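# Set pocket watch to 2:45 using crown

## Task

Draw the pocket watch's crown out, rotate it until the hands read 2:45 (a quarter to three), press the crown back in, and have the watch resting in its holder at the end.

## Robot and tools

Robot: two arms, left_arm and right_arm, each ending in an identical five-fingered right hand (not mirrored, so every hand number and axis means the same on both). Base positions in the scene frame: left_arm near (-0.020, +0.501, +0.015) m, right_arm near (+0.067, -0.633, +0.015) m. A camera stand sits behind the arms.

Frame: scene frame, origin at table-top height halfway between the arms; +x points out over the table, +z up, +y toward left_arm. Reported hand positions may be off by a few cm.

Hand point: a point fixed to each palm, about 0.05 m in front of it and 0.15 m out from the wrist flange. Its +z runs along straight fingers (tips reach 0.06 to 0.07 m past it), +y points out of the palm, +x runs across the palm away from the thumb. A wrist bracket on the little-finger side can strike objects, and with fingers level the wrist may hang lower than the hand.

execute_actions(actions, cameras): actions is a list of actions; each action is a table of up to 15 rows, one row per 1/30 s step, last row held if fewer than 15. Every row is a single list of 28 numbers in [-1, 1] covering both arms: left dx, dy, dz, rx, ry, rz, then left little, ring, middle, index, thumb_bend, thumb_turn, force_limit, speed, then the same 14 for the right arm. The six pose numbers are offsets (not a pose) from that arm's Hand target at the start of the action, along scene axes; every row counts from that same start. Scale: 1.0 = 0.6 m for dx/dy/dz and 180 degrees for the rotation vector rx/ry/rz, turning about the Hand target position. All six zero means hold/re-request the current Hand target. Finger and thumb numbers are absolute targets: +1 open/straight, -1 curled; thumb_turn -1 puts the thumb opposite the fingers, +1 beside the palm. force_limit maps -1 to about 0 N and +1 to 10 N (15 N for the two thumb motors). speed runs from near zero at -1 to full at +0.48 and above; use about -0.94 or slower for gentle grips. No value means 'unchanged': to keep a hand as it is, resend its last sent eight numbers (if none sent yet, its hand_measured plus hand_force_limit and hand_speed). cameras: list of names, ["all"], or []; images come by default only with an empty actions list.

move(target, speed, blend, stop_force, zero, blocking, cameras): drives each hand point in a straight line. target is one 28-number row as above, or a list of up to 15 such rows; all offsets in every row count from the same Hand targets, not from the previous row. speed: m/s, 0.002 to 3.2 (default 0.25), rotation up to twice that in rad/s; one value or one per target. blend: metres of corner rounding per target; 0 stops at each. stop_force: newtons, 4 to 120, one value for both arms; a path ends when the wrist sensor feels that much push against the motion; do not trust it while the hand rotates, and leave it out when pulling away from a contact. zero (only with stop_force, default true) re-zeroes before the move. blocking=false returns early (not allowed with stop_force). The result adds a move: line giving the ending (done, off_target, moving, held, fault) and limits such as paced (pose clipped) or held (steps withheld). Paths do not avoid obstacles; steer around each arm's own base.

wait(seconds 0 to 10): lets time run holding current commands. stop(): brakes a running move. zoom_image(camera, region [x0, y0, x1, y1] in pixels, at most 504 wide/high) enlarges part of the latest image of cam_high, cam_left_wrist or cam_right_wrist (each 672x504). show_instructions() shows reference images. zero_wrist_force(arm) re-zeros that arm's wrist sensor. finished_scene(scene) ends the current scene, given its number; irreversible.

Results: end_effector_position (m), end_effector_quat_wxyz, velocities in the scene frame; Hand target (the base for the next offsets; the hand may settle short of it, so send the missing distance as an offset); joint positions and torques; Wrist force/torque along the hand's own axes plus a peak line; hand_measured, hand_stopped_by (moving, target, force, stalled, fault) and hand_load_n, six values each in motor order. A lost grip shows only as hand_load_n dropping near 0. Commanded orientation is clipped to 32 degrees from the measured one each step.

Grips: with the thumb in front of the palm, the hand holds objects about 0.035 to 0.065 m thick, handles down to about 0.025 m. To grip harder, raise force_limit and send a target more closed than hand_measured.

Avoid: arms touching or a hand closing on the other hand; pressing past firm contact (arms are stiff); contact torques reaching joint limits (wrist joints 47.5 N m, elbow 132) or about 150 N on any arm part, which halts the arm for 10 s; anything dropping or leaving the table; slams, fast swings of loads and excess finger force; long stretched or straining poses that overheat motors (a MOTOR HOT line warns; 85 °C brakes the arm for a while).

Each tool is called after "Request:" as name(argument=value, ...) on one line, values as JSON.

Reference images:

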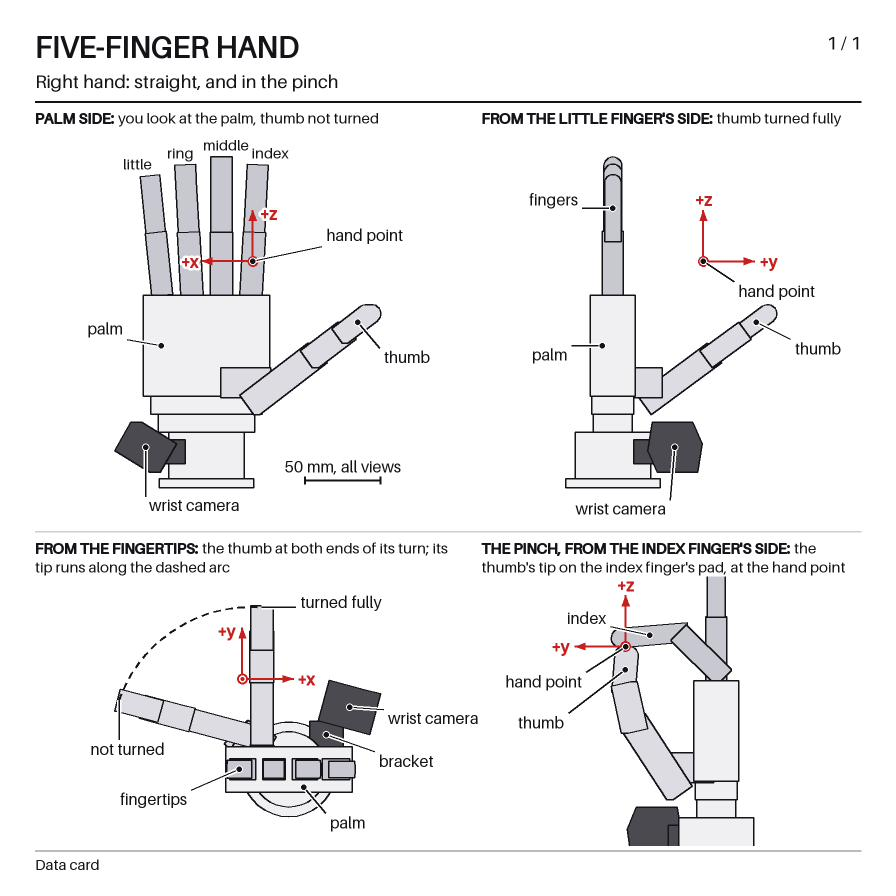

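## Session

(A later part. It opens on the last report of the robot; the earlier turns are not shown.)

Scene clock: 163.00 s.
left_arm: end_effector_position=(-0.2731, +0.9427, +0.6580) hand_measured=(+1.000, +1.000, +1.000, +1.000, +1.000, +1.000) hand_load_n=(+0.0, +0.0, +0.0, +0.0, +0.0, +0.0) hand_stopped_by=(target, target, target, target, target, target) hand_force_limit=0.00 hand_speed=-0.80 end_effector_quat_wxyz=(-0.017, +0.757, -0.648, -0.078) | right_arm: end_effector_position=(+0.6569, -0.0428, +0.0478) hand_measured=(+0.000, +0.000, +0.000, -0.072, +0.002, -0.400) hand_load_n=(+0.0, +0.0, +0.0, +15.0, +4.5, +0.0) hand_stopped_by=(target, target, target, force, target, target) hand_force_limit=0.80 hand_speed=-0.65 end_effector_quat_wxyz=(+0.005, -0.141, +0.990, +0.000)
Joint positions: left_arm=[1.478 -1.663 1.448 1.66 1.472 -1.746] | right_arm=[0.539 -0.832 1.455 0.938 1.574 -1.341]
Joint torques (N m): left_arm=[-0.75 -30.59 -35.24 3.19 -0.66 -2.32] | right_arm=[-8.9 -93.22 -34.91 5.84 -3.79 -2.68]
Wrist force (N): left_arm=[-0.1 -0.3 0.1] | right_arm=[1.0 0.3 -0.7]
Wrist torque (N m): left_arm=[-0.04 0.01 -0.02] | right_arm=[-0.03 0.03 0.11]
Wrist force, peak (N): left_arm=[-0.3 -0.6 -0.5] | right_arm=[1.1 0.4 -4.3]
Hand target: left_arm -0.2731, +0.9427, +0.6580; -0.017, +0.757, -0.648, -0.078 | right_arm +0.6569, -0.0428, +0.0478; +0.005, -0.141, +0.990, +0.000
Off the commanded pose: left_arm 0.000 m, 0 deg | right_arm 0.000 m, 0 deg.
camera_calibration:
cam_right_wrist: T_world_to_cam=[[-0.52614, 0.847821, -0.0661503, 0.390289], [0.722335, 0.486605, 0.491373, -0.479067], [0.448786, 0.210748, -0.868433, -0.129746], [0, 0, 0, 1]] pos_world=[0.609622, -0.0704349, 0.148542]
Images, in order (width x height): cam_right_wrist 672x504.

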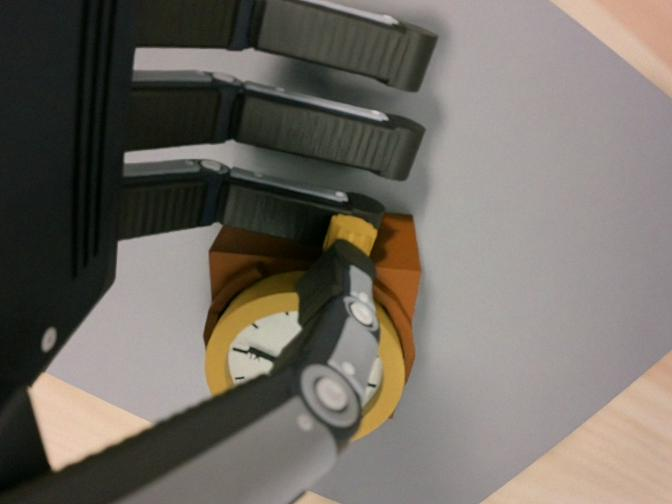

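Request:
move(target=[0,0,0,0,0,0,1,1,1,1,1,1,0,-0.8,-0.001,0.0036,-0.0008,-0.1282,-0.0367,0,0,0,0,-0.5,0.0,-0.4,0.8,-0.65], speed=0.2, cameras=["cam_right_wrist"])

Request:
zoom_image(camera="cam_right_wrist", region=[200, 260, 340, 400])

Scene clock: 165.00 s.
left_arm: end_effector_position=(-0.2731, +0.9427, +0.6580) hand_measured=(+1.000, +1.000, +1.000, +1.000, +1.000, +1.000) hand_load_n=(+0.0, +0.0, +0.0, +0.0, +0.0, +0.0) hand_stopped_by=(target, target, target, target, target, target) hand_force_limit=0.00 hand_speed=-0.80 end_effector_quat_wxyz=(-0.017, +0.757, -0.648, -0.078) | right_arm: end_effector_position=(+0.6564, -0.0406, +0.0473) hand_measured=(+0.000, +0.000, +0.000, -0.072, +0.002, -0.400) hand_load_n=(+0.0, +0.0, +0.0, +14.0, +4.5, +1.5) hand_stopped_by=(target, target, target, force, target, target) hand_force_limit=0.80 hand_speed=-0.65 end_effector_quat_wxyz=(+0.034, -0.139, +0.968, -0.205)
Joint positions: left_arm=[1.478 -1.663 1.448 1.66 1.472 -1.746] | right_arm=[0.68 -0.735 1.308 1.149 1.964 -1.173]
Joint torques (N m): left_arm=[0.02 -31.35 -36.07 3.82 -1.02 -2.28] | right_arm=[13.34 -70.24 -36.59 6.65 3.51 2.96]
Wrist force (N): left_arm=[0.0 0.2 -0.1] | right_arm=[-0.4 0.7 -0.9]
Wrist torque (N m): left_arm=[0.04 0.00 0.00] | right_arm=[0.08 0.14 -0.10]
Wrist force, peak (N): left_arm=[-0.1 -0.7 -0.6] | right_arm=[1.8 1.4 1.0]
Hand target: left_arm -0.2731, +0.9427, +0.6580; -0.017, +0.757, -0.648, -0.078 | right_arm +0.6563, -0.0406, +0.0473; +0.034, -0.139, +0.968, -0.206
Off the commanded pose: left_arm 0.000 m, 0 deg | right_arm 0.000 m, 0 deg.
move: done
camera_calibration:
cam_right_wrist: T_world_to_cam=[[-0.495948, 0.742316, -0.450558, 0.382216], [0.673698, 0.656297, 0.339713, -0.433467], [0.547875, -0.13506, -0.825586, -0.211435], [0, 0, 0, 1]] pos_world=[0.597425, -0.027798, 0.144908]
Images, in order (width x height): cam_right_wrist 672x504.

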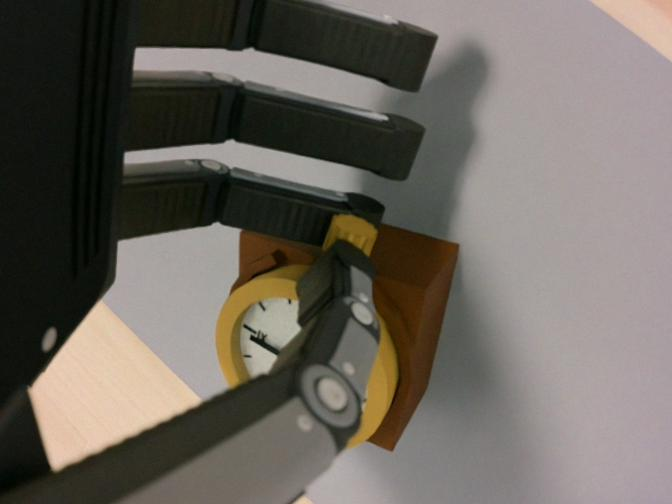

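Scaled by 3.600 from the camera's 672x504 image, which has a finer 960x720 frame.

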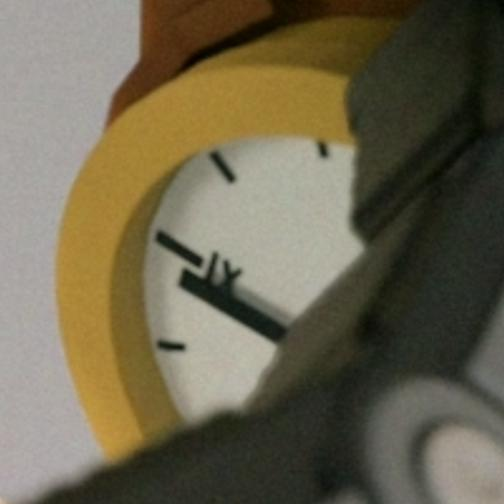

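Request:
execute_actions(actions=[[[0,0,0,0,0,0,1,1,1,1,1,1,0,-0.8,0,0,0,0,0,0,0,0,0,0.1,0.0,-0.4,0.6,-0.2]]])

Request:
move(target=[[0,0,0,0,0,0,1,1,1,1,1,1,0,-0.8,-0.0006,0.0020,0.0046,0,0,0,0,0,0,0.1,0.15,-0.4,0.6,0.2],[0,0,0,0,0,0,1,1,1,1,1,1,0,-0.8,0.0008,-0.0037,0.0053,-0.1282,-0.0367,0,0,0,0,0.1,0.15,-0.4,0.6,0.2],[0,0,0,0,0,0,1,1,1,1,1,1,0,-0.8,0.0008,-0.0037,0.0053,-0.1282,-0.0367,0,0,0,0,0.1,0.6,-0.4,0.6,0.2]], speed=0.15, cameras=["cam_right_wrist"])

Request:
zoom_image(camera="cam_right_wrist", region=[200, 220, 410, 430])

Scene clock: 167.70 s.
left_arm: end_effector_position=(-0.2731, +0.9427, +0.6580) hand_measured=(+1.000, +1.000, +1.000, +1.000, +1.000, +1.000) hand_load_n=(+0.0, +0.0, +0.0, +0.0, +0.0, +0.0) hand_stopped_by=(target, target, target, target, target, target) hand_force_limit=0.00 hand_speed=-0.80 end_effector_quat_wxyz=(-0.017, +0.757, -0.648, -0.078) | right_arm: end_effector_position=(+0.6563, -0.0406, +0.0473) hand_measured=(+0.000, +0.000, +0.000, +0.100, +0.000, -0.400) hand_load_n=(+0.0, +0.0, +0.0, +0.0, +0.0, +0.0) hand_stopped_by=(target, target, target, target, target, target) hand_force_limit=0.60 hand_speed=-0.20 end_effector_quat_wxyz=(+0.034, -0.139, +0.968, -0.206)
Joint positions: left_arm=[1.478 -1.663 1.448 1.66 1.472 -1.746] | right_arm=[0.68 -0.735 1.308 1.15 1.964 -1.172]
Joint torques (N m): left_arm=[0.5 -30.58 -36.23 3.78 -0.77 -2.79] | right_arm=[10.18 -69.62 -33.82 5.96 4.07 2.97]
Wrist force (N): left_arm=[0.0 0.1 0.1] | right_arm=[0.0 0.4 -2.1]
Wrist torque (N m): left_arm=[0.01 0.00 -0.01] | right_arm=[0.07 0.07 -0.07]
Wrist force, peak (N): left_arm=[0.7 -0.7 0.1] | right_arm=[0.0 0.4 -2.7]
Hand target: left_arm -0.2731, +0.9427, +0.6580; -0.017, +0.757, -0.648, -0.078 | right_arm +0.6563, -0.0406, +0.0473; +0.034, -0.139, +0.968, -0.206
Off the commanded pose: left_arm 0.000 m, 0 deg | right_arm 0.000 m, 0 deg.

Scene clock: 170.80 s.
left_arm: end_effector_position=(-0.2731, +0.9427, +0.6580) hand_measured=(+1.000, +1.000, +1.000, +1.000, +1.000, +1.000) hand_load_n=(+0.0, +0.0, +0.0, +0.0, +0.0, +0.0) hand_stopped_by=(target, target, target, target, target, target) hand_force_limit=0.00 hand_speed=-0.80 end_effector_quat_wxyz=(-0.017, +0.757, -0.648, -0.078) | right_arm: end_effector_position=(+0.6568, -0.0428, +0.0505) hand_measured=(+0.000, +0.000, +0.000, +0.100, +0.600, -0.400) hand_load_n=(+0.0, +0.0, +0.0, +0.0, +0.0, +0.0) hand_stopped_by=(target, target, target, target, target, target) hand_force_limit=0.60 hand_speed=0.20 end_effector_quat_wxyz=(+0.061, -0.131, +0.904, -0.403)
Joint positions: left_arm=[1.478 -1.663 1.448 1.66 1.472 -1.746] | right_arm=[0.79 -0.589 1.177 1.45 2.296 -0.915]
Joint torques (N m): left_arm=[-0.25 -32.77 -37.05 3.43 -0.59 -2.48] | right_arm=[6.34 -81.47 -36.43 4.07 4.53 2.64]
Wrist force (N): left_arm=[-0.2 -0.1 -0.3] | right_arm=[0.6 1.5 -0.8]
Wrist torque (N m): left_arm=[0.01 0.04 -0.02] | right_arm=[0.10 -0.03 -0.12]
Wrist force, peak (N): left_arm=[0.8 -0.4 -0.1] | right_arm=[6.2 -3.7 -6.6]
Hand target: left_arm -0.2731, +0.9427, +0.6580; -0.017, +0.757, -0.648, -0.078 | right_arm +0.6568, -0.0428, +0.0505; +0.061, -0.131, +0.904, -0.403
Off the commanded pose: left_arm 0.000 m, 0 deg | right_arm 0.000 m, 0 deg.
move: done
camera_calibration:
cam_right_wrist: T_world_to_cam=[[-0.425238, 0.495125, -0.757644, 0.344008], [0.646311, 0.75213, 0.128771, -0.400612], [0.633605, -0.434915, -0.639839, -0.287897], [0, 0, 0, 1]] pos_world=[0.587619, 0.00577486, 0.128015]
Images, in order (width x height): cam_right_wrist 672x504.

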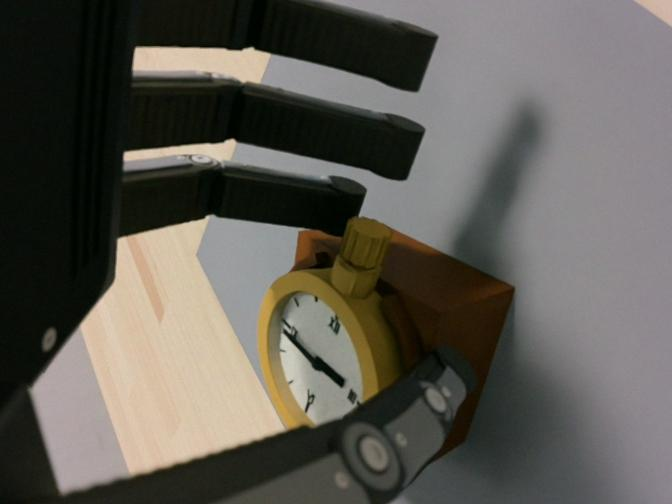

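Scaled by 2.400 from the camera's 672x504 image, which has a finer 960x720 frame.

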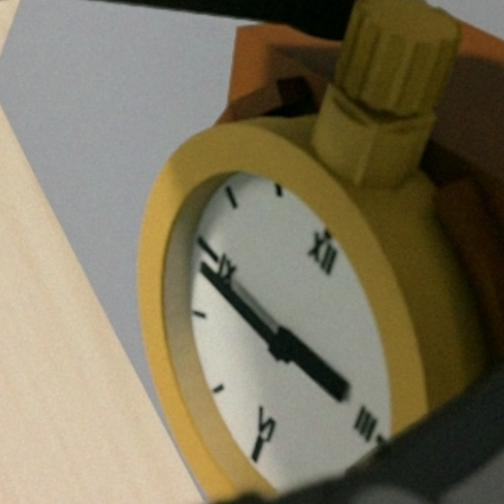

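Request:
move(target=[[0,0,0,0,0,0,1,1,1,1,1,1,0,-0.8,0,0,0,0,0,0,0,0,0,0.1,0.1,-0.4,0.6,0.0],[0,0,0,0,0,0,1,1,1,1,1,1,0,-0.8,-0.0014,0.0048,0.0045,0,0,0,0,0,0,0.1,0.1,-0.4,0.6,0.0],[0,0,0,0,0,0,1,1,1,1,1,1,0,-0.8,0,0,0.001,0.2563,0.0735,0,0,0,0,0.1,0.1,-0.4,0.6,0.0],[0,0,0,0,0,0,1,1,1,1,1,1,0,-0.8,0,0,0.001,0.2563,0.0735,0,0,0,0,0.1,0.6,-0.4,0.6,0.2]], speed=0.2, cameras=["cam_right_wrist"])

Request:
zoom_image(camera="cam_right_wrist", region=[200, 220, 410, 430])

Scene clock: 176.03 s.
left_arm: end_effector_position=(-0.2731, +0.9427, +0.6580) hand_measured=(+1.000, +1.000, +1.000, +1.000, +1.000, +1.000) hand_load_n=(+0.0, +0.0, +0.0, +0.0, +0.0, +0.0) hand_stopped_by=(target, target, target, target, target, target) hand_force_limit=0.00 hand_speed=-0.80 end_effector_quat_wxyz=(-0.017, +0.757, -0.648, -0.078) | right_arm: end_effector_position=(+0.6568, -0.0428, +0.0511) hand_measured=(+0.000, +0.000, +0.000, +0.100, +0.600, -0.400) hand_load_n=(+0.0, +0.0, +0.0, +0.0, +0.0, +0.0) hand_stopped_by=(target, target, target, target, target, target) hand_force_limit=0.60 hand_speed=0.20 end_effector_quat_wxyz=(+0.005, -0.141, +0.990, +0.000)
Joint positions: left_arm=[1.478 -1.663 1.448 1.66 1.472 -1.746] | right_arm=[0.539 -0.835 1.454 0.943 1.574 -1.341]
Joint torques (N m): left_arm=[0.51 -30.82 -37.3 3.61 -0.99 -2.37] | right_arm=[-7.64 -98.11 -20.11 0.28 -3.93 -2.71]
Wrist force (N): left_arm=[0.2 -0.1 -0.4] | right_arm=[-0.3 0.4 -0.3]
Wrist torque (N m): left_arm=[0.01 -0.01 0.01] | right_arm=[0.04 0.12 0.10]
Wrist force, peak (N): left_arm=[0.4 -0.8 0.4] | right_arm=[3.9 4.2 -2.7]
Hand target: left_arm -0.2731, +0.9427, +0.6580; -0.017, +0.757, -0.648, -0.078 | right_arm +0.6568, -0.0428, +0.0511; +0.005, -0.141, +0.990, +0.000
Off the commanded pose: left_arm 0.000 m, 0 deg | right_arm 0.000 m, 0 deg.
move: done
camera_calibration:
cam_right_wrist: T_world_to_cam=[[-0.5263, 0.847713, -0.066259, 0.39056], [0.722404, 0.486879, 0.491001, -0.480582], [0.448488, 0.210548, -0.868636, -0.126639], [0, 0, 0, 1]] pos_world=[0.609522, -0.0704341, 0.151841]
Images, in order (width x height): cam_right_wrist 672x504.

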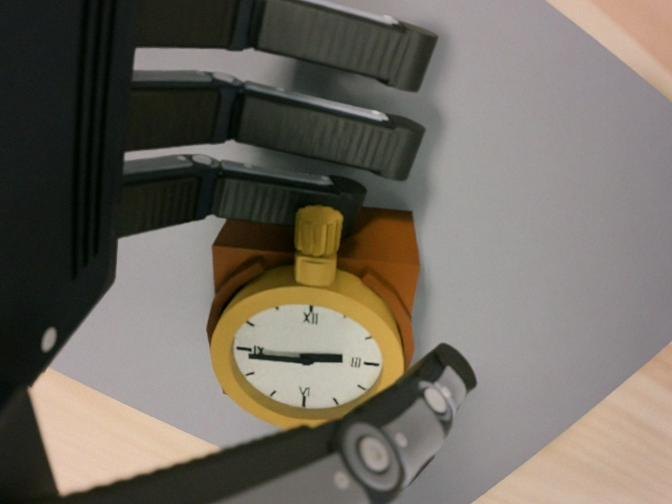

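Scaled by 2.400 from the camera's 672x504 image, which has a finer 960x720 frame.

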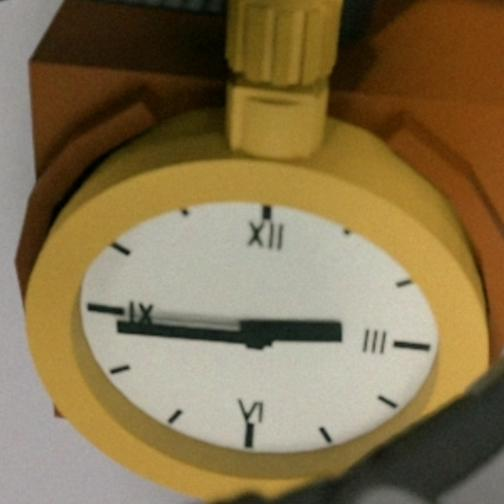

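Request:
zoom_image(camera="cam_right_wrist", region=[225, 295, 390, 419])

Scaled by 3.055 from the camera's 672x504 image, which has a finer 960x720 frame.

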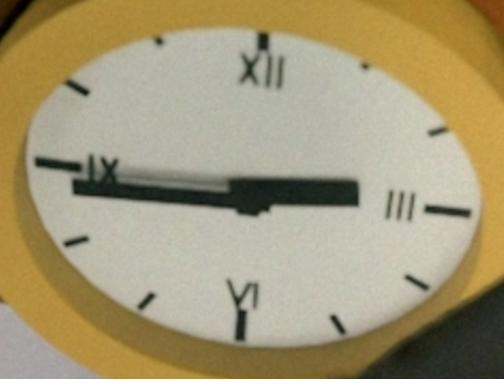

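Request:
move(target=[[0,0,0,0,0,0,1,1,1,1,1,1,0,-0.8,0,0,0,0,0,0,0,0,0,0.1,1.0,-0.4,0.6,0.2],[0,0,0,0,0,0,1,1,1,1,1,1,0,-0.8,0.016,-0.056,0,0,0,0,0,0,0,0.1,1.0,-0.4,0.6,0.2],[0,0,0,0,0,0,1,1,1,1,1,1,0,-0.8,-0.013,-0.0735,0.0207,0,0,0.0556,0,0,0,0.1,1.0,-0.4,0.6,0.2],[0,0,0,0,0,0,1,1,1,1,1,1,0,-0.8,-0.0458,-0.006,0.0207,0,0,0.0556,0,0,0,0.1,1.0,-0.4,0.6,0.2]], speed=0.15, cameras=["cam_right_wrist"])

Request:
zoom_image(camera="cam_right_wrist", region=[200, 150, 480, 360])

Scene clock: 183.83 s.
left_arm: end_effector_position=(-0.2731, +0.9427, +0.6580) hand_measured=(+1.000, +1.000, +1.000, +1.000, +1.000, +1.000) hand_load_n=(+0.0, +0.0, +0.0, +0.0, +0.0, +0.0) hand_stopped_by=(target, target, target, target, target, target) hand_force_limit=0.00 hand_speed=-0.80 end_effector_quat_wxyz=(-0.017, +0.757, -0.648, -0.078) | right_arm: end_effector_position=(+0.6294, -0.0467, +0.0635) hand_measured=(+0.000, +0.000, +0.000, +0.100, +1.000, -0.400) hand_load_n=(+0.0, +0.0, +0.0, +0.0, +0.0, +0.0) hand_stopped_by=(target, target, target, target, target, target) hand_force_limit=0.60 hand_speed=0.20 end_effector_quat_wxyz=(+0.005, -0.227, +0.974, +0.001)
Joint positions: left_arm=[1.478 -1.663 1.448 1.66 1.472 -1.746] | right_arm=[0.543 -0.868 1.488 0.941 1.573 -1.512]
Joint torques (N m): left_arm=[-1.24 -31.69 -36.38 3.51 -1.01 -2.15] | right_arm=[14.21 -60.83 -35.97 6.39 3.69 3.24]
Wrist force (N): left_arm=[0.0 -0.2 -0.3] | right_arm=[0.3 0.3 0.4]
Wrist torque (N m): left_arm=[-0.01 0.02 -0.01] | right_arm=[-0.04 0.01 -0.05]
Wrist force, peak (N): left_arm=[0.4 -0.4 -0.7] | right_arm=[-0.4 1.9 0.3]
Hand target: left_arm -0.2731, +0.9427, +0.6580; -0.017, +0.757, -0.648, -0.078 | right_arm +0.6293, -0.0464, +0.0635; +0.005, -0.227, +0.974, +0.001
Off the commanded pose: left_arm 0.000 m, 0 deg | right_arm 0.000 m, 0 deg.
move: done
camera_calibration:
cam_right_wrist: T_world_to_cam=[[-0.665581, 0.743383, -0.0662172, 0.463053], [0.62683, 0.604965, 0.491021, -0.399443], [0.405076, 0.285307, -0.868627, -0.0719016], [0, 0, 0, 1]] pos_world=[0.587708, -0.0820626, 0.164341]
Images, in order (width x height): cam_right_wrist 672x504.

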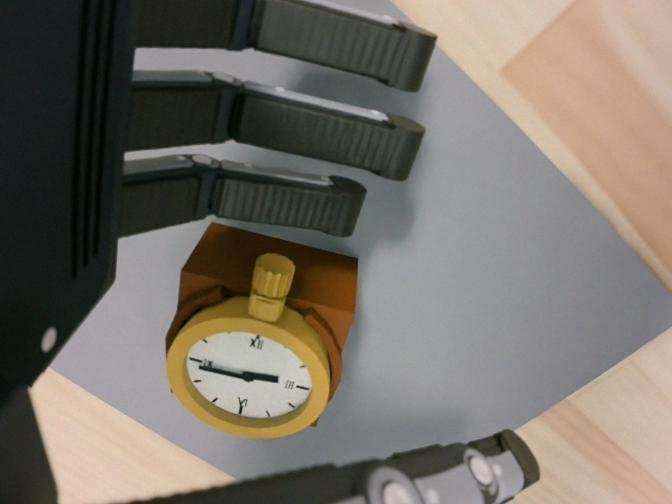

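Scaled by 1.800 from the camera's 672x504 image, which has a finer 960x720 frame.

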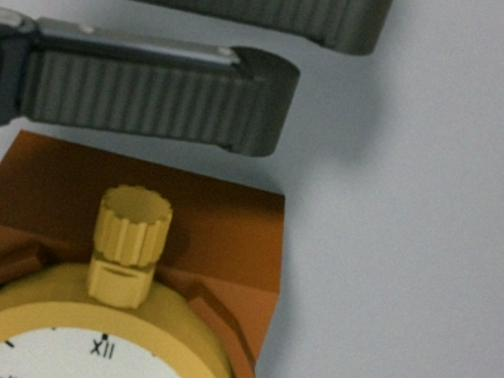

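Request:
move(target=[[0,0,0,0,0,0,1,1,1,1,1,1,0,-0.8,0.0135,0.0066,0,0,0,0,0,0,0,0.1,1.0,-0.4,0.6,0.2],[0,0,0,0,0,0,1,1,1,1,1,1,0,-0.8,0.0420,0.0204,0,0,0,0,0,0,0,0.1,1.0,-0.4,0.6,0.2]], speed=[0.05, 0.012], stop_force=10, cameras=["cam_right_wrist"])

Request:
zoom_image(camera="cam_right_wrist", region=[200, 150, 410, 360])

Scene clock: 186.40 s.
left_arm: end_effector_position=(-0.2731, +0.9427, +0.6580) hand_measured=(+1.000, +1.000, +1.000, +1.000, +1.000, +1.000) hand_load_n=(+0.0, +0.0, +0.0, +0.0, +0.0, +0.0) hand_stopped_by=(target, target, target, target, target, target) hand_force_limit=0.00 hand_speed=-0.80 end_effector_quat_wxyz=(-0.017, +0.757, -0.648, -0.078) | right_arm: end_effector_position=(+0.6428, -0.0399, +0.0635) hand_measured=(+0.000, +0.000, +0.000, +0.100, +1.000, -0.400) hand_load_n=(+0.0, +0.0, +0.0, -0.5, +0.0, +0.0) hand_stopped_by=(target, target, target, target, target, target) hand_force_limit=0.60 hand_speed=0.20 end_effector_quat_wxyz=(+0.005, -0.227, +0.974, +0.001)
Joint positions: left_arm=[1.478 -1.663 1.448 1.66 1.472 -1.746] | right_arm=[0.542 -0.848 1.451 0.958 1.573 -1.513]
Joint torques (N m): left_arm=[0.49 -32.32 -36.07 3.37 -0.82 -2.72] | right_arm=[1.17 -97.8 -22.95 -1.9 1.46 2.46]
Wrist force (N): left_arm=[0.3 0.0 -0.3] | right_arm=[7.2 0.8 -0.2]
Wrist torque (N m): left_arm=[0.02 -0.04 0.01] | right_arm=[0.04 0.24 0.26]
Wrist force, peak (N): left_arm=[-0.1 -0.3 -0.9] | right_arm=[15.9 0.3 -1.1]
Hand target: left_arm -0.2731, +0.9427, +0.6580; -0.017, +0.757, -0.648, -0.078 | right_arm +0.6428, -0.0399, +0.0635; +0.005, -0.227, +0.974, +0.001 (not the last commanded pose)
Off the commanded pose: left_arm 0.000 m, 0 deg | right_arm 0.013 m, 0 deg.
move: contact (right_arm); path passed 1 of 2 targets
camera_calibration:
cam_right_wrist: T_world_to_cam=[[-0.665601, 0.743355, -0.0663217, 0.466945], [0.626801, 0.605041, 0.490963, -0.411751], [0.405088, 0.285215, -0.868652, -0.0792978], [0, 0, 0, 1]] pos_world=[0.601008, -0.0753624, 0.164241]
Images, in order (width x height): cam_right_wrist 672x504.

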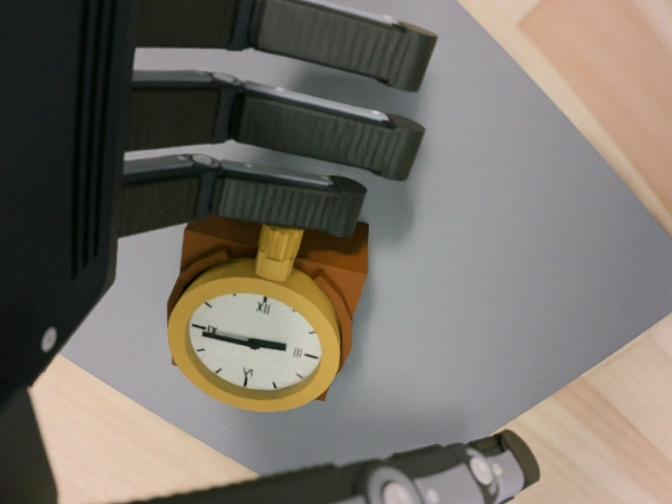

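Scaled by 2.400 from the camera's 672x504 image, which has a finer 960x720 frame.

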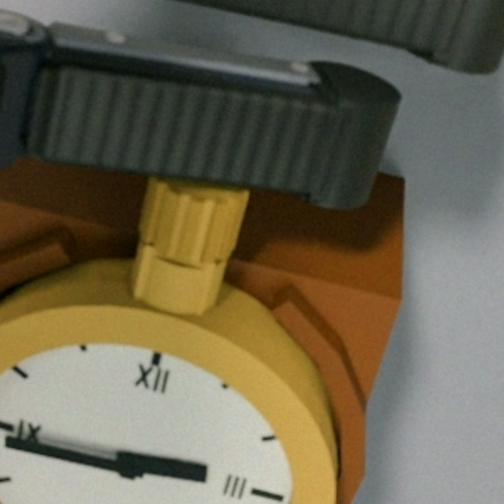

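Request:
move(target=[0,0,0,0,0,0,1,1,1,1,1,1,0,-0.8,-0.027,-0.0132,0,0,0,0,0,0,0,0.1,1.0,-0.4,0.6,0.2], speed=0.08, cameras=["cam_right_wrist"])

Request:
zoom_image(camera="cam_right_wrist", region=[210, 215, 330, 335])

Request:
zoom_image(camera="cam_right_wrist", region=[150, 300, 340, 440])

Scene clock: 187.67 s.
left_arm: end_effector_position=(-0.2731, +0.9427, +0.6580) hand_measured=(+1.000, +1.000, +1.000, +1.000, +1.000, +1.000) hand_load_n=(+0.0, +0.0, +0.0, +0.0, +0.0, +0.0) hand_stopped_by=(target, target, target, target, target, target) hand_force_limit=0.00 hand_speed=-0.80 end_effector_quat_wxyz=(-0.017, +0.757, -0.648, -0.078) | right_arm: end_effector_position=(+0.6267, -0.0477, +0.0635) hand_measured=(+0.000, +0.000, +0.000, +0.100, +1.000, -0.400) hand_load_n=(+0.0, +0.0, +0.0, +0.0, +0.0, +0.0) hand_stopped_by=(target, target, target, target, target, target) hand_force_limit=0.60 hand_speed=0.20 end_effector_quat_wxyz=(+0.005, -0.227, +0.974, +0.001)
Joint positions: left_arm=[1.478 -1.663 1.448 1.66 1.472 -1.746] | right_arm=[0.544 -0.872 1.495 0.938 1.573 -1.511]
Joint torques (N m): left_arm=[-0.39 -30.87 -36.52 3.53 -0.87 -2.21] | right_arm=[13.49 -93.78 -19.7 0.07 3.46 2.86]
Wrist force (N): left_arm=[0.3 0.1 -0.1] | right_arm=[-0.6 0.7 0.2]
Wrist torque (N m): left_arm=[0.04 -0.03 0.01] | right_arm=[0.03 0.15 -0.09]
Wrist force, peak (N): left_arm=[0.5 -0.6 -0.1] | right_arm=[7.6 0.9 -0.6]
Hand target: left_arm -0.2731, +0.9427, +0.6580; -0.017, +0.757, -0.648, -0.078 | right_arm +0.6266, -0.0478, +0.0635; +0.005, -0.227, +0.974, +0.001
Off the commanded pose: left_arm 0.000 m, 0 deg | right_arm 0.000 m, 0 deg.
move: done
camera_calibration:
cam_right_wrist: T_world_to_cam=[[-0.665601, 0.743355, -0.0663217, 0.462027], [0.626801, 0.605041, 0.490963, -0.396941], [0.405088, 0.285215, -0.868652, -0.0705512], [0, 0, 0, 1]] pos_world=[0.584908, -0.0831624, 0.164241]
Images, in order (width x height): cam_right_wrist 672x504.

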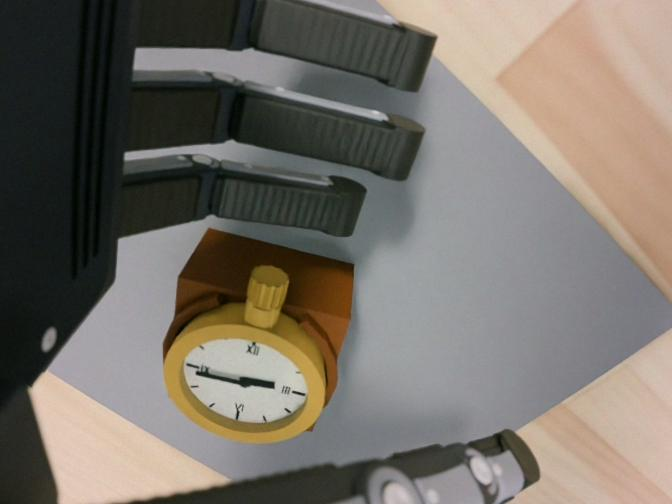

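Scaled by 4.200 from the camera's 672x504 image, which has a finer 960x720 frame.

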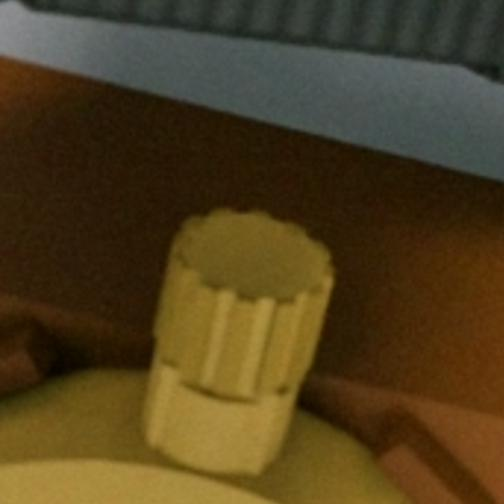

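Scaled by 2.653 from the camera's 672x504 image, which has a finer 960x720 frame.

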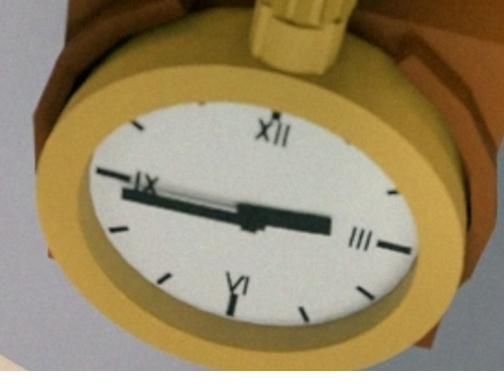

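Request:
move(target=[[0,0,0,0,0,0,1,1,1,1,1,1,0,-0.8,0.0202,0.0099,0,0,0,0,0,0,0,0.1,1.0,-0.4,0.6,0.2],[0,0,0,0,0,0,1,1,1,1,1,1,0,-0.8,0.0562,0.0274,0,0,0,0,0,0,0,0.1,1.0,-0.4,0.6,0.2]], speed=[0.06, 0.01], stop_force=16)

Request:
move(target=[0,0,0,0,0,0,1,1,1,1,1,1,0,-0.8,-0.030,-0.0146,0,0,0,0,0,0,0,0.1,1.0,-0.4,0.6,0.2], speed=0.08, cameras=["cam_right_wrist"])

Request:
zoom_image(camera="cam_right_wrist", region=[210, 215, 330, 335])

Request:
zoom_image(camera="cam_right_wrist", region=[150, 300, 340, 440])

Scene clock: 190.70 s.
left_arm: end_effector_position=(-0.2731, +0.9427, +0.6580) hand_measured=(+1.000, +1.000, +1.000, +1.000, +1.000, +1.000) hand_load_n=(+0.0, +0.0, +0.0, +0.0, +0.0, +0.0) hand_stopped_by=(target, target, target, target, target, target) hand_force_limit=0.00 hand_speed=-0.80 end_effector_quat_wxyz=(-0.017, +0.757, -0.648, -0.078) | right_arm: end_effector_position=(+0.6431, -0.0397, +0.0635) hand_measured=(+0.000, +0.000, +0.000, +0.100, +1.000, -0.400) hand_load_n=(+0.0, +0.0, +0.0, -1.5, +0.0, +0.0) hand_stopped_by=(target, target, target, target, target, target) hand_force_limit=0.60 hand_speed=0.20 end_effector_quat_wxyz=(+0.005, -0.227, +0.974, +0.001)
Joint positions: left_arm=[1.478 -1.663 1.448 1.66 1.472 -1.746] | right_arm=[0.542 -0.848 1.45 0.958 1.573 -1.513]
Joint torques (N m): left_arm=[-1.41 -31.94 -36.4 3.68 -0.67 -2.42] | right_arm=[-2.3 -98.71 -27.29 -3.3 0.7 1.99]
Wrist force (N): left_arm=[0.4 -0.4 0.1] | right_arm=[13.2 0.5 -1.4]
Wrist torque (N m): left_arm=[-0.07 -0.07 0.01] | right_arm=[0.10 0.54 0.34]
Wrist force, peak (N): left_arm=[0.1 -0.4 -1.0] | right_arm=[21.5 0.1 -1.0]
Hand target: left_arm -0.2731, +0.9427, +0.6580; -0.017, +0.757, -0.648, -0.078 | right_arm +0.6431, -0.0397, +0.0635; +0.005, -0.227, +0.974, +0.001 (not the last commanded pose)
Off the commanded pose: left_arm 0.000 m, 0 deg | right_arm 0.019 m, 0 deg.
move: contact (right_arm); path passed 1 of 2 targets

Scene clock: 191.63 s.
left_arm: end_effector_position=(-0.2731, +0.9427, +0.6580) hand_measured=(+1.000, +1.000, +1.000, +1.000, +1.000, +1.000) hand_load_n=(+0.0, +0.0, +0.0, +0.0, +0.0, +0.0) hand_stopped_by=(target, target, target, target, target, target) hand_force_limit=0.00 hand_speed=-0.80 end_effector_quat_wxyz=(-0.017, +0.757, -0.648, -0.078) | right_arm: end_effector_position=(+0.6252, -0.0484, +0.0635) hand_measured=(+0.000, +0.000, +0.000, +0.100, +1.000, -0.400) hand_load_n=(+0.0, +0.0, +0.0, +0.0, +0.0, +0.0) hand_stopped_by=(target, target, target, target, target, target) hand_force_limit=0.60 hand_speed=0.20 end_effector_quat_wxyz=(+0.005, -0.227, +0.974, +0.001)
Joint positions: left_arm=[1.478 -1.663 1.448 1.66 1.472 -1.746] | right_arm=[0.544 -0.874 1.498 0.936 1.573 -1.511]
Joint torques (N m): left_arm=[2.62 -30.05 -36.64 3.66 -0.81 -2.52] | right_arm=[12.66 -96.16 -20.67 0.27 3.42 2.48]
Wrist force (N): left_arm=[0.0 -0.3 -0.2] | right_arm=[-2.4 -0.2 -0.2]
Wrist torque (N m): left_arm=[-0.04 0.02 -0.02] | right_arm=[-0.08 0.45 -0.23]
Wrist force, peak (N): left_arm=[0.3 -0.8 0.5] | right_arm=[13.3 0.2 -1.0]
Hand target: left_arm -0.2731, +0.9427, +0.6580; -0.017, +0.757, -0.648, -0.078 | right_arm +0.6251, -0.0485, +0.0635; +0.005, -0.227, +0.974, +0.001
Off the commanded pose: left_arm 0.000 m, 0 deg | right_arm 0.000 m, 0 deg.
move: done
camera_calibration:
cam_right_wrist: T_world_to_cam=[[-0.665675, 0.743299, -0.0662156, 0.461636], [0.626923, 0.605162, 0.49066, -0.39565], [0.404778, 0.285108, -0.868832, -0.0695845], [0, 0, 0, 1]] pos_world=[0.583508, -0.0838621, 0.16424]
Images, in order (width x height): cam_right_wrist 672x504.

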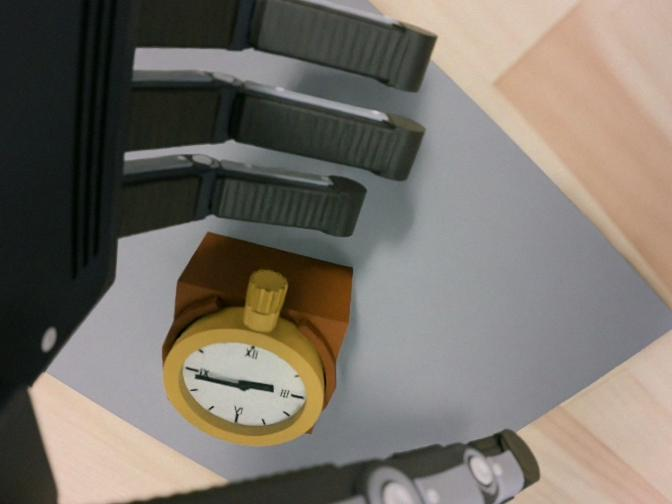

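Scaled by 4.200 from the camera's 672x504 image, which has a finer 960x720 frame.

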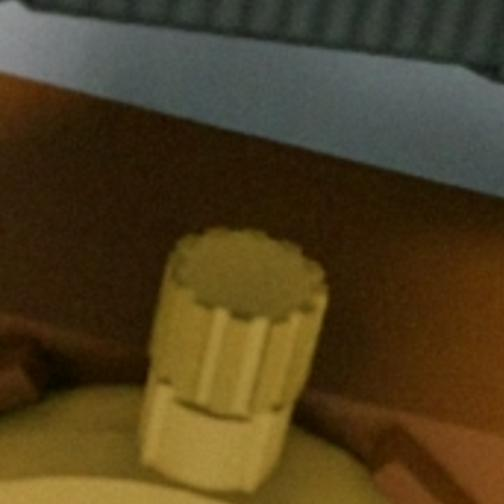

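Scaled by 2.653 from the camera's 672x504 image, which has a finer 960x720 frame.

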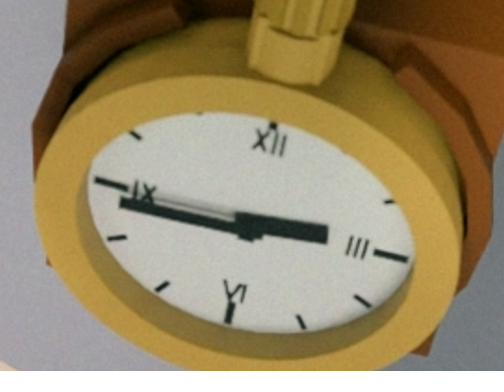

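Request:
move(target=[[0,0,0,0,0,0,1,1,1,1,1,1,0,-0.8,0,0,0.05,0,0,0,0,0,0,0.1,1.0,-0.4,0.6,0.2],[0,0,0,0,0,0,1,1,1,1,1,1,0,-0.8,0.066,-0.0005,0.0785,-0.0701,0.1438,0,0,0,0,0.1,1.0,-0.4,0.6,0.2]], speed=0.2, blend=[0.015,0], cameras=["cam_right_wrist"])

Request:
zoom_image(camera="cam_right_wrist", region=[230, 250, 390, 410])

Scene clock: 195.10 s.
left_arm: end_effector_position=(-0.2731, +0.9427, +0.6580) hand_measured=(+1.000, +1.000, +1.000, +1.000, +1.000, +1.000) hand_load_n=(+0.0, +0.0, +0.0, +0.0, +0.0, +0.0) hand_stopped_by=(target, target, target, target, target, target) hand_force_limit=0.00 hand_speed=-0.80 end_effector_quat_wxyz=(-0.017, +0.757, -0.648, -0.078) | right_arm: end_effector_position=(+0.6647, -0.0488, +0.1106) hand_measured=(+0.000, +0.000, +0.000, +0.100, +1.000, -0.400) hand_load_n=(+0.0, +0.5, +0.0, +0.0, +0.0, +0.0) hand_stopped_by=(target, target, target, target, target, target) hand_force_limit=0.60 hand_speed=0.20 end_effector_quat_wxyz=(-0.237, -0.220, +0.945, -0.055)
Joint positions: left_arm=[1.478 -1.663 1.448 1.66 1.472 -1.746] | right_arm=[0.513 -0.636 1.1 1.599 1.557 -1.546]
Joint torques (N m): left_arm=[1.52 -31.12 -37.3 3.77 -0.74 -2.42] | right_arm=[-10.51 -75.67 -38.79 6.57 3.33 -2.81]
Wrist force (N): left_arm=[0.0 -0.6 -0.3] | right_arm=[-3.2 -0.3 0.1]
Wrist torque (N m): left_arm=[-0.07 0.01 -0.02] | right_arm=[-0.11 0.50 -0.08]
Wrist force, peak (N): left_arm=[0.2 -0.7 -0.5] | right_arm=[-3.6 -0.3 0.2]
Hand target: left_arm -0.2731, +0.9427, +0.6580; -0.017, +0.757, -0.648, -0.078 | right_arm +0.6647, -0.0488, +0.1106; -0.237, -0.220, +0.945, -0.055
Off the commanded pose: left_arm 0.000 m, 0 deg | right_arm 0.000 m, 0 deg.
move: done
camera_calibration:
cam_right_wrist: T_world_to_cam=[[-0.664016, 0.744121, 0.0732537, 0.474793], [0.747283, 0.663778, 0.031092, -0.469616], [-0.025488, 0.0753868, -0.996829, 0.24542], [0, 0, 0, 1]] pos_world=[0.672462, -0.0600844, 0.224463]
Images, in order (width x height): cam_right_wrist 672x504.

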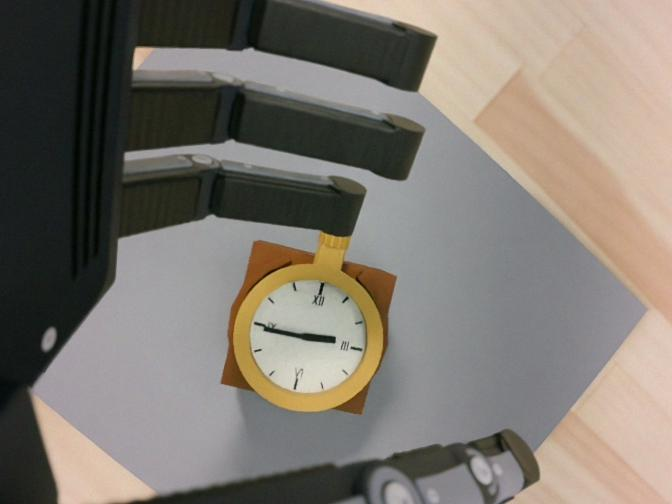

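Scaled by 3.150 from the camera's 672x504 image, which has a finer 960x720 frame.

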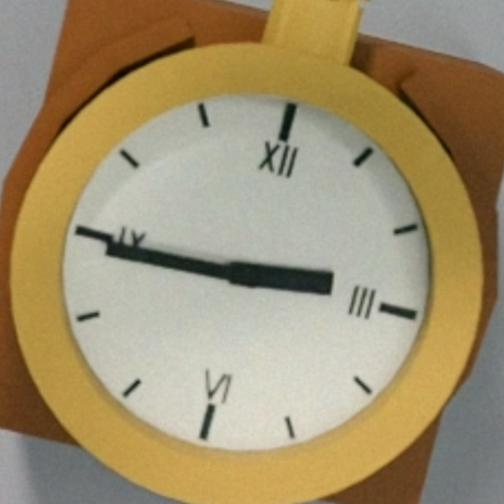

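Request:
move(target=[0,0,0,0,0,0,1,1,1,1,1,1,0,-0.8,-0.0299,-0.0148,0.0,0,0,0,0,0,0,0.1,1.0,-0.4,0.6,0.2], speed=0.15, cameras=["cam_right_wrist"])

Request:
zoom_image(camera="cam_right_wrist", region=[270, 240, 400, 370])

Scene clock: 197.10 s.
left_arm: end_effector_position=(-0.2731, +0.9427, +0.6580) hand_measured=(+1.000, +1.000, +1.000, +1.000, +1.000, +1.000) hand_load_n=(+0.0, +0.0, +0.0, +0.0, +0.0, +0.0) hand_stopped_by=(target, target, target, target, target, target) hand_force_limit=0.00 hand_speed=-0.80 end_effector_quat_wxyz=(-0.017, +0.757, -0.648, -0.078) | right_arm: end_effector_position=(+0.6468, -0.0576, +0.1106) hand_measured=(+0.000, +0.000, +0.000, +0.100, +1.000, -0.400) hand_load_n=(+0.0, +0.0, +0.0, +0.0, +0.0, +0.0) hand_stopped_by=(target, target, target, target, target, target) hand_force_limit=0.60 hand_speed=0.20 end_effector_quat_wxyz=(-0.237, -0.220, +0.944, -0.055)
Joint positions: left_arm=[1.478 -1.663 1.448 1.66 1.472 -1.746] | right_arm=[0.513 -0.667 1.162 1.569 1.556 -1.546]
Joint torques (N m): left_arm=[-0.02 -31.77 -36.58 3.86 -0.81 -2.31] | right_arm=[12.8 -108.95 -21.73 1 -3.79 2.65]
Wrist force (N): left_arm=[-0.1 0.0 0.1] | right_arm=[-3.0 -0.3 -0.1]
Wrist torque (N m): left_arm=[0.00 0.01 0.00] | right_arm=[-0.08 0.44 -0.16]
Wrist force, peak (N): left_arm=[0.4 -0.2 -0.7] | right_arm=[-3.3 -0.9 -0.1]
Hand target: left_arm -0.2731, +0.9427, +0.6580; -0.017, +0.757, -0.648, -0.078 | right_arm +0.6467, -0.0577, +0.1106; -0.237, -0.220, +0.945, -0.055
Off the commanded pose: left_arm 0.000 m, 0 deg | right_arm 0.000 m, 0 deg.
move: done
camera_calibration:
cam_right_wrist: T_world_to_cam=[[-0.664, 0.744137, 0.0732385, 0.469516], [0.747291, 0.663782, 0.0308091, -0.450414], [-0.0256883, 0.0751877, -0.996838, 0.245748], [0, 0, 0, 1]] pos_world=[0.654662, -0.0688846, 0.224462]
Images, in order (width x height): cam_right_wrist 672x504.

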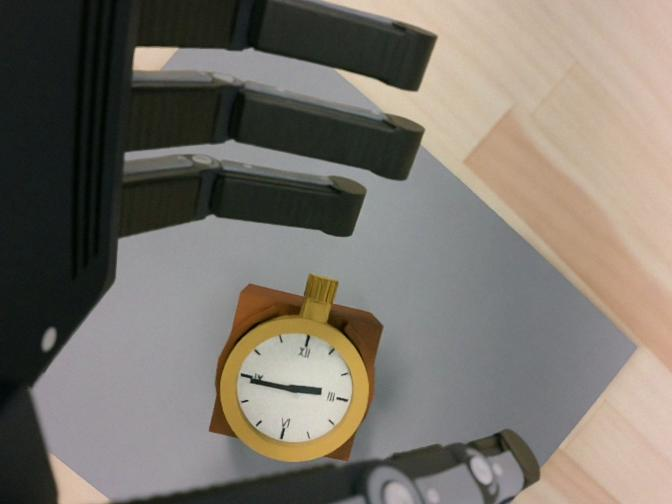

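Scaled by 3.877 from the camera's 672x504 image, which has a finer 960x720 frame.

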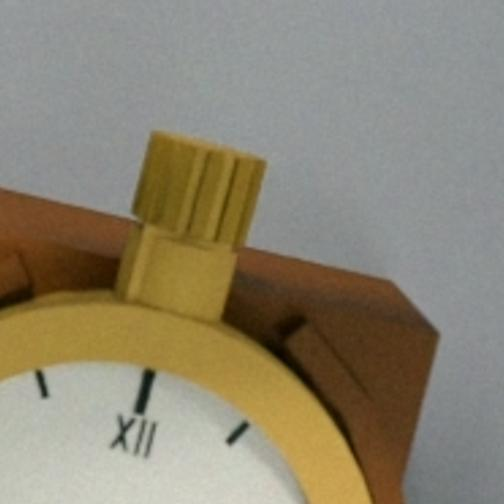

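Request:
finished_scene(scene=1)

The scene is finished: the task was done.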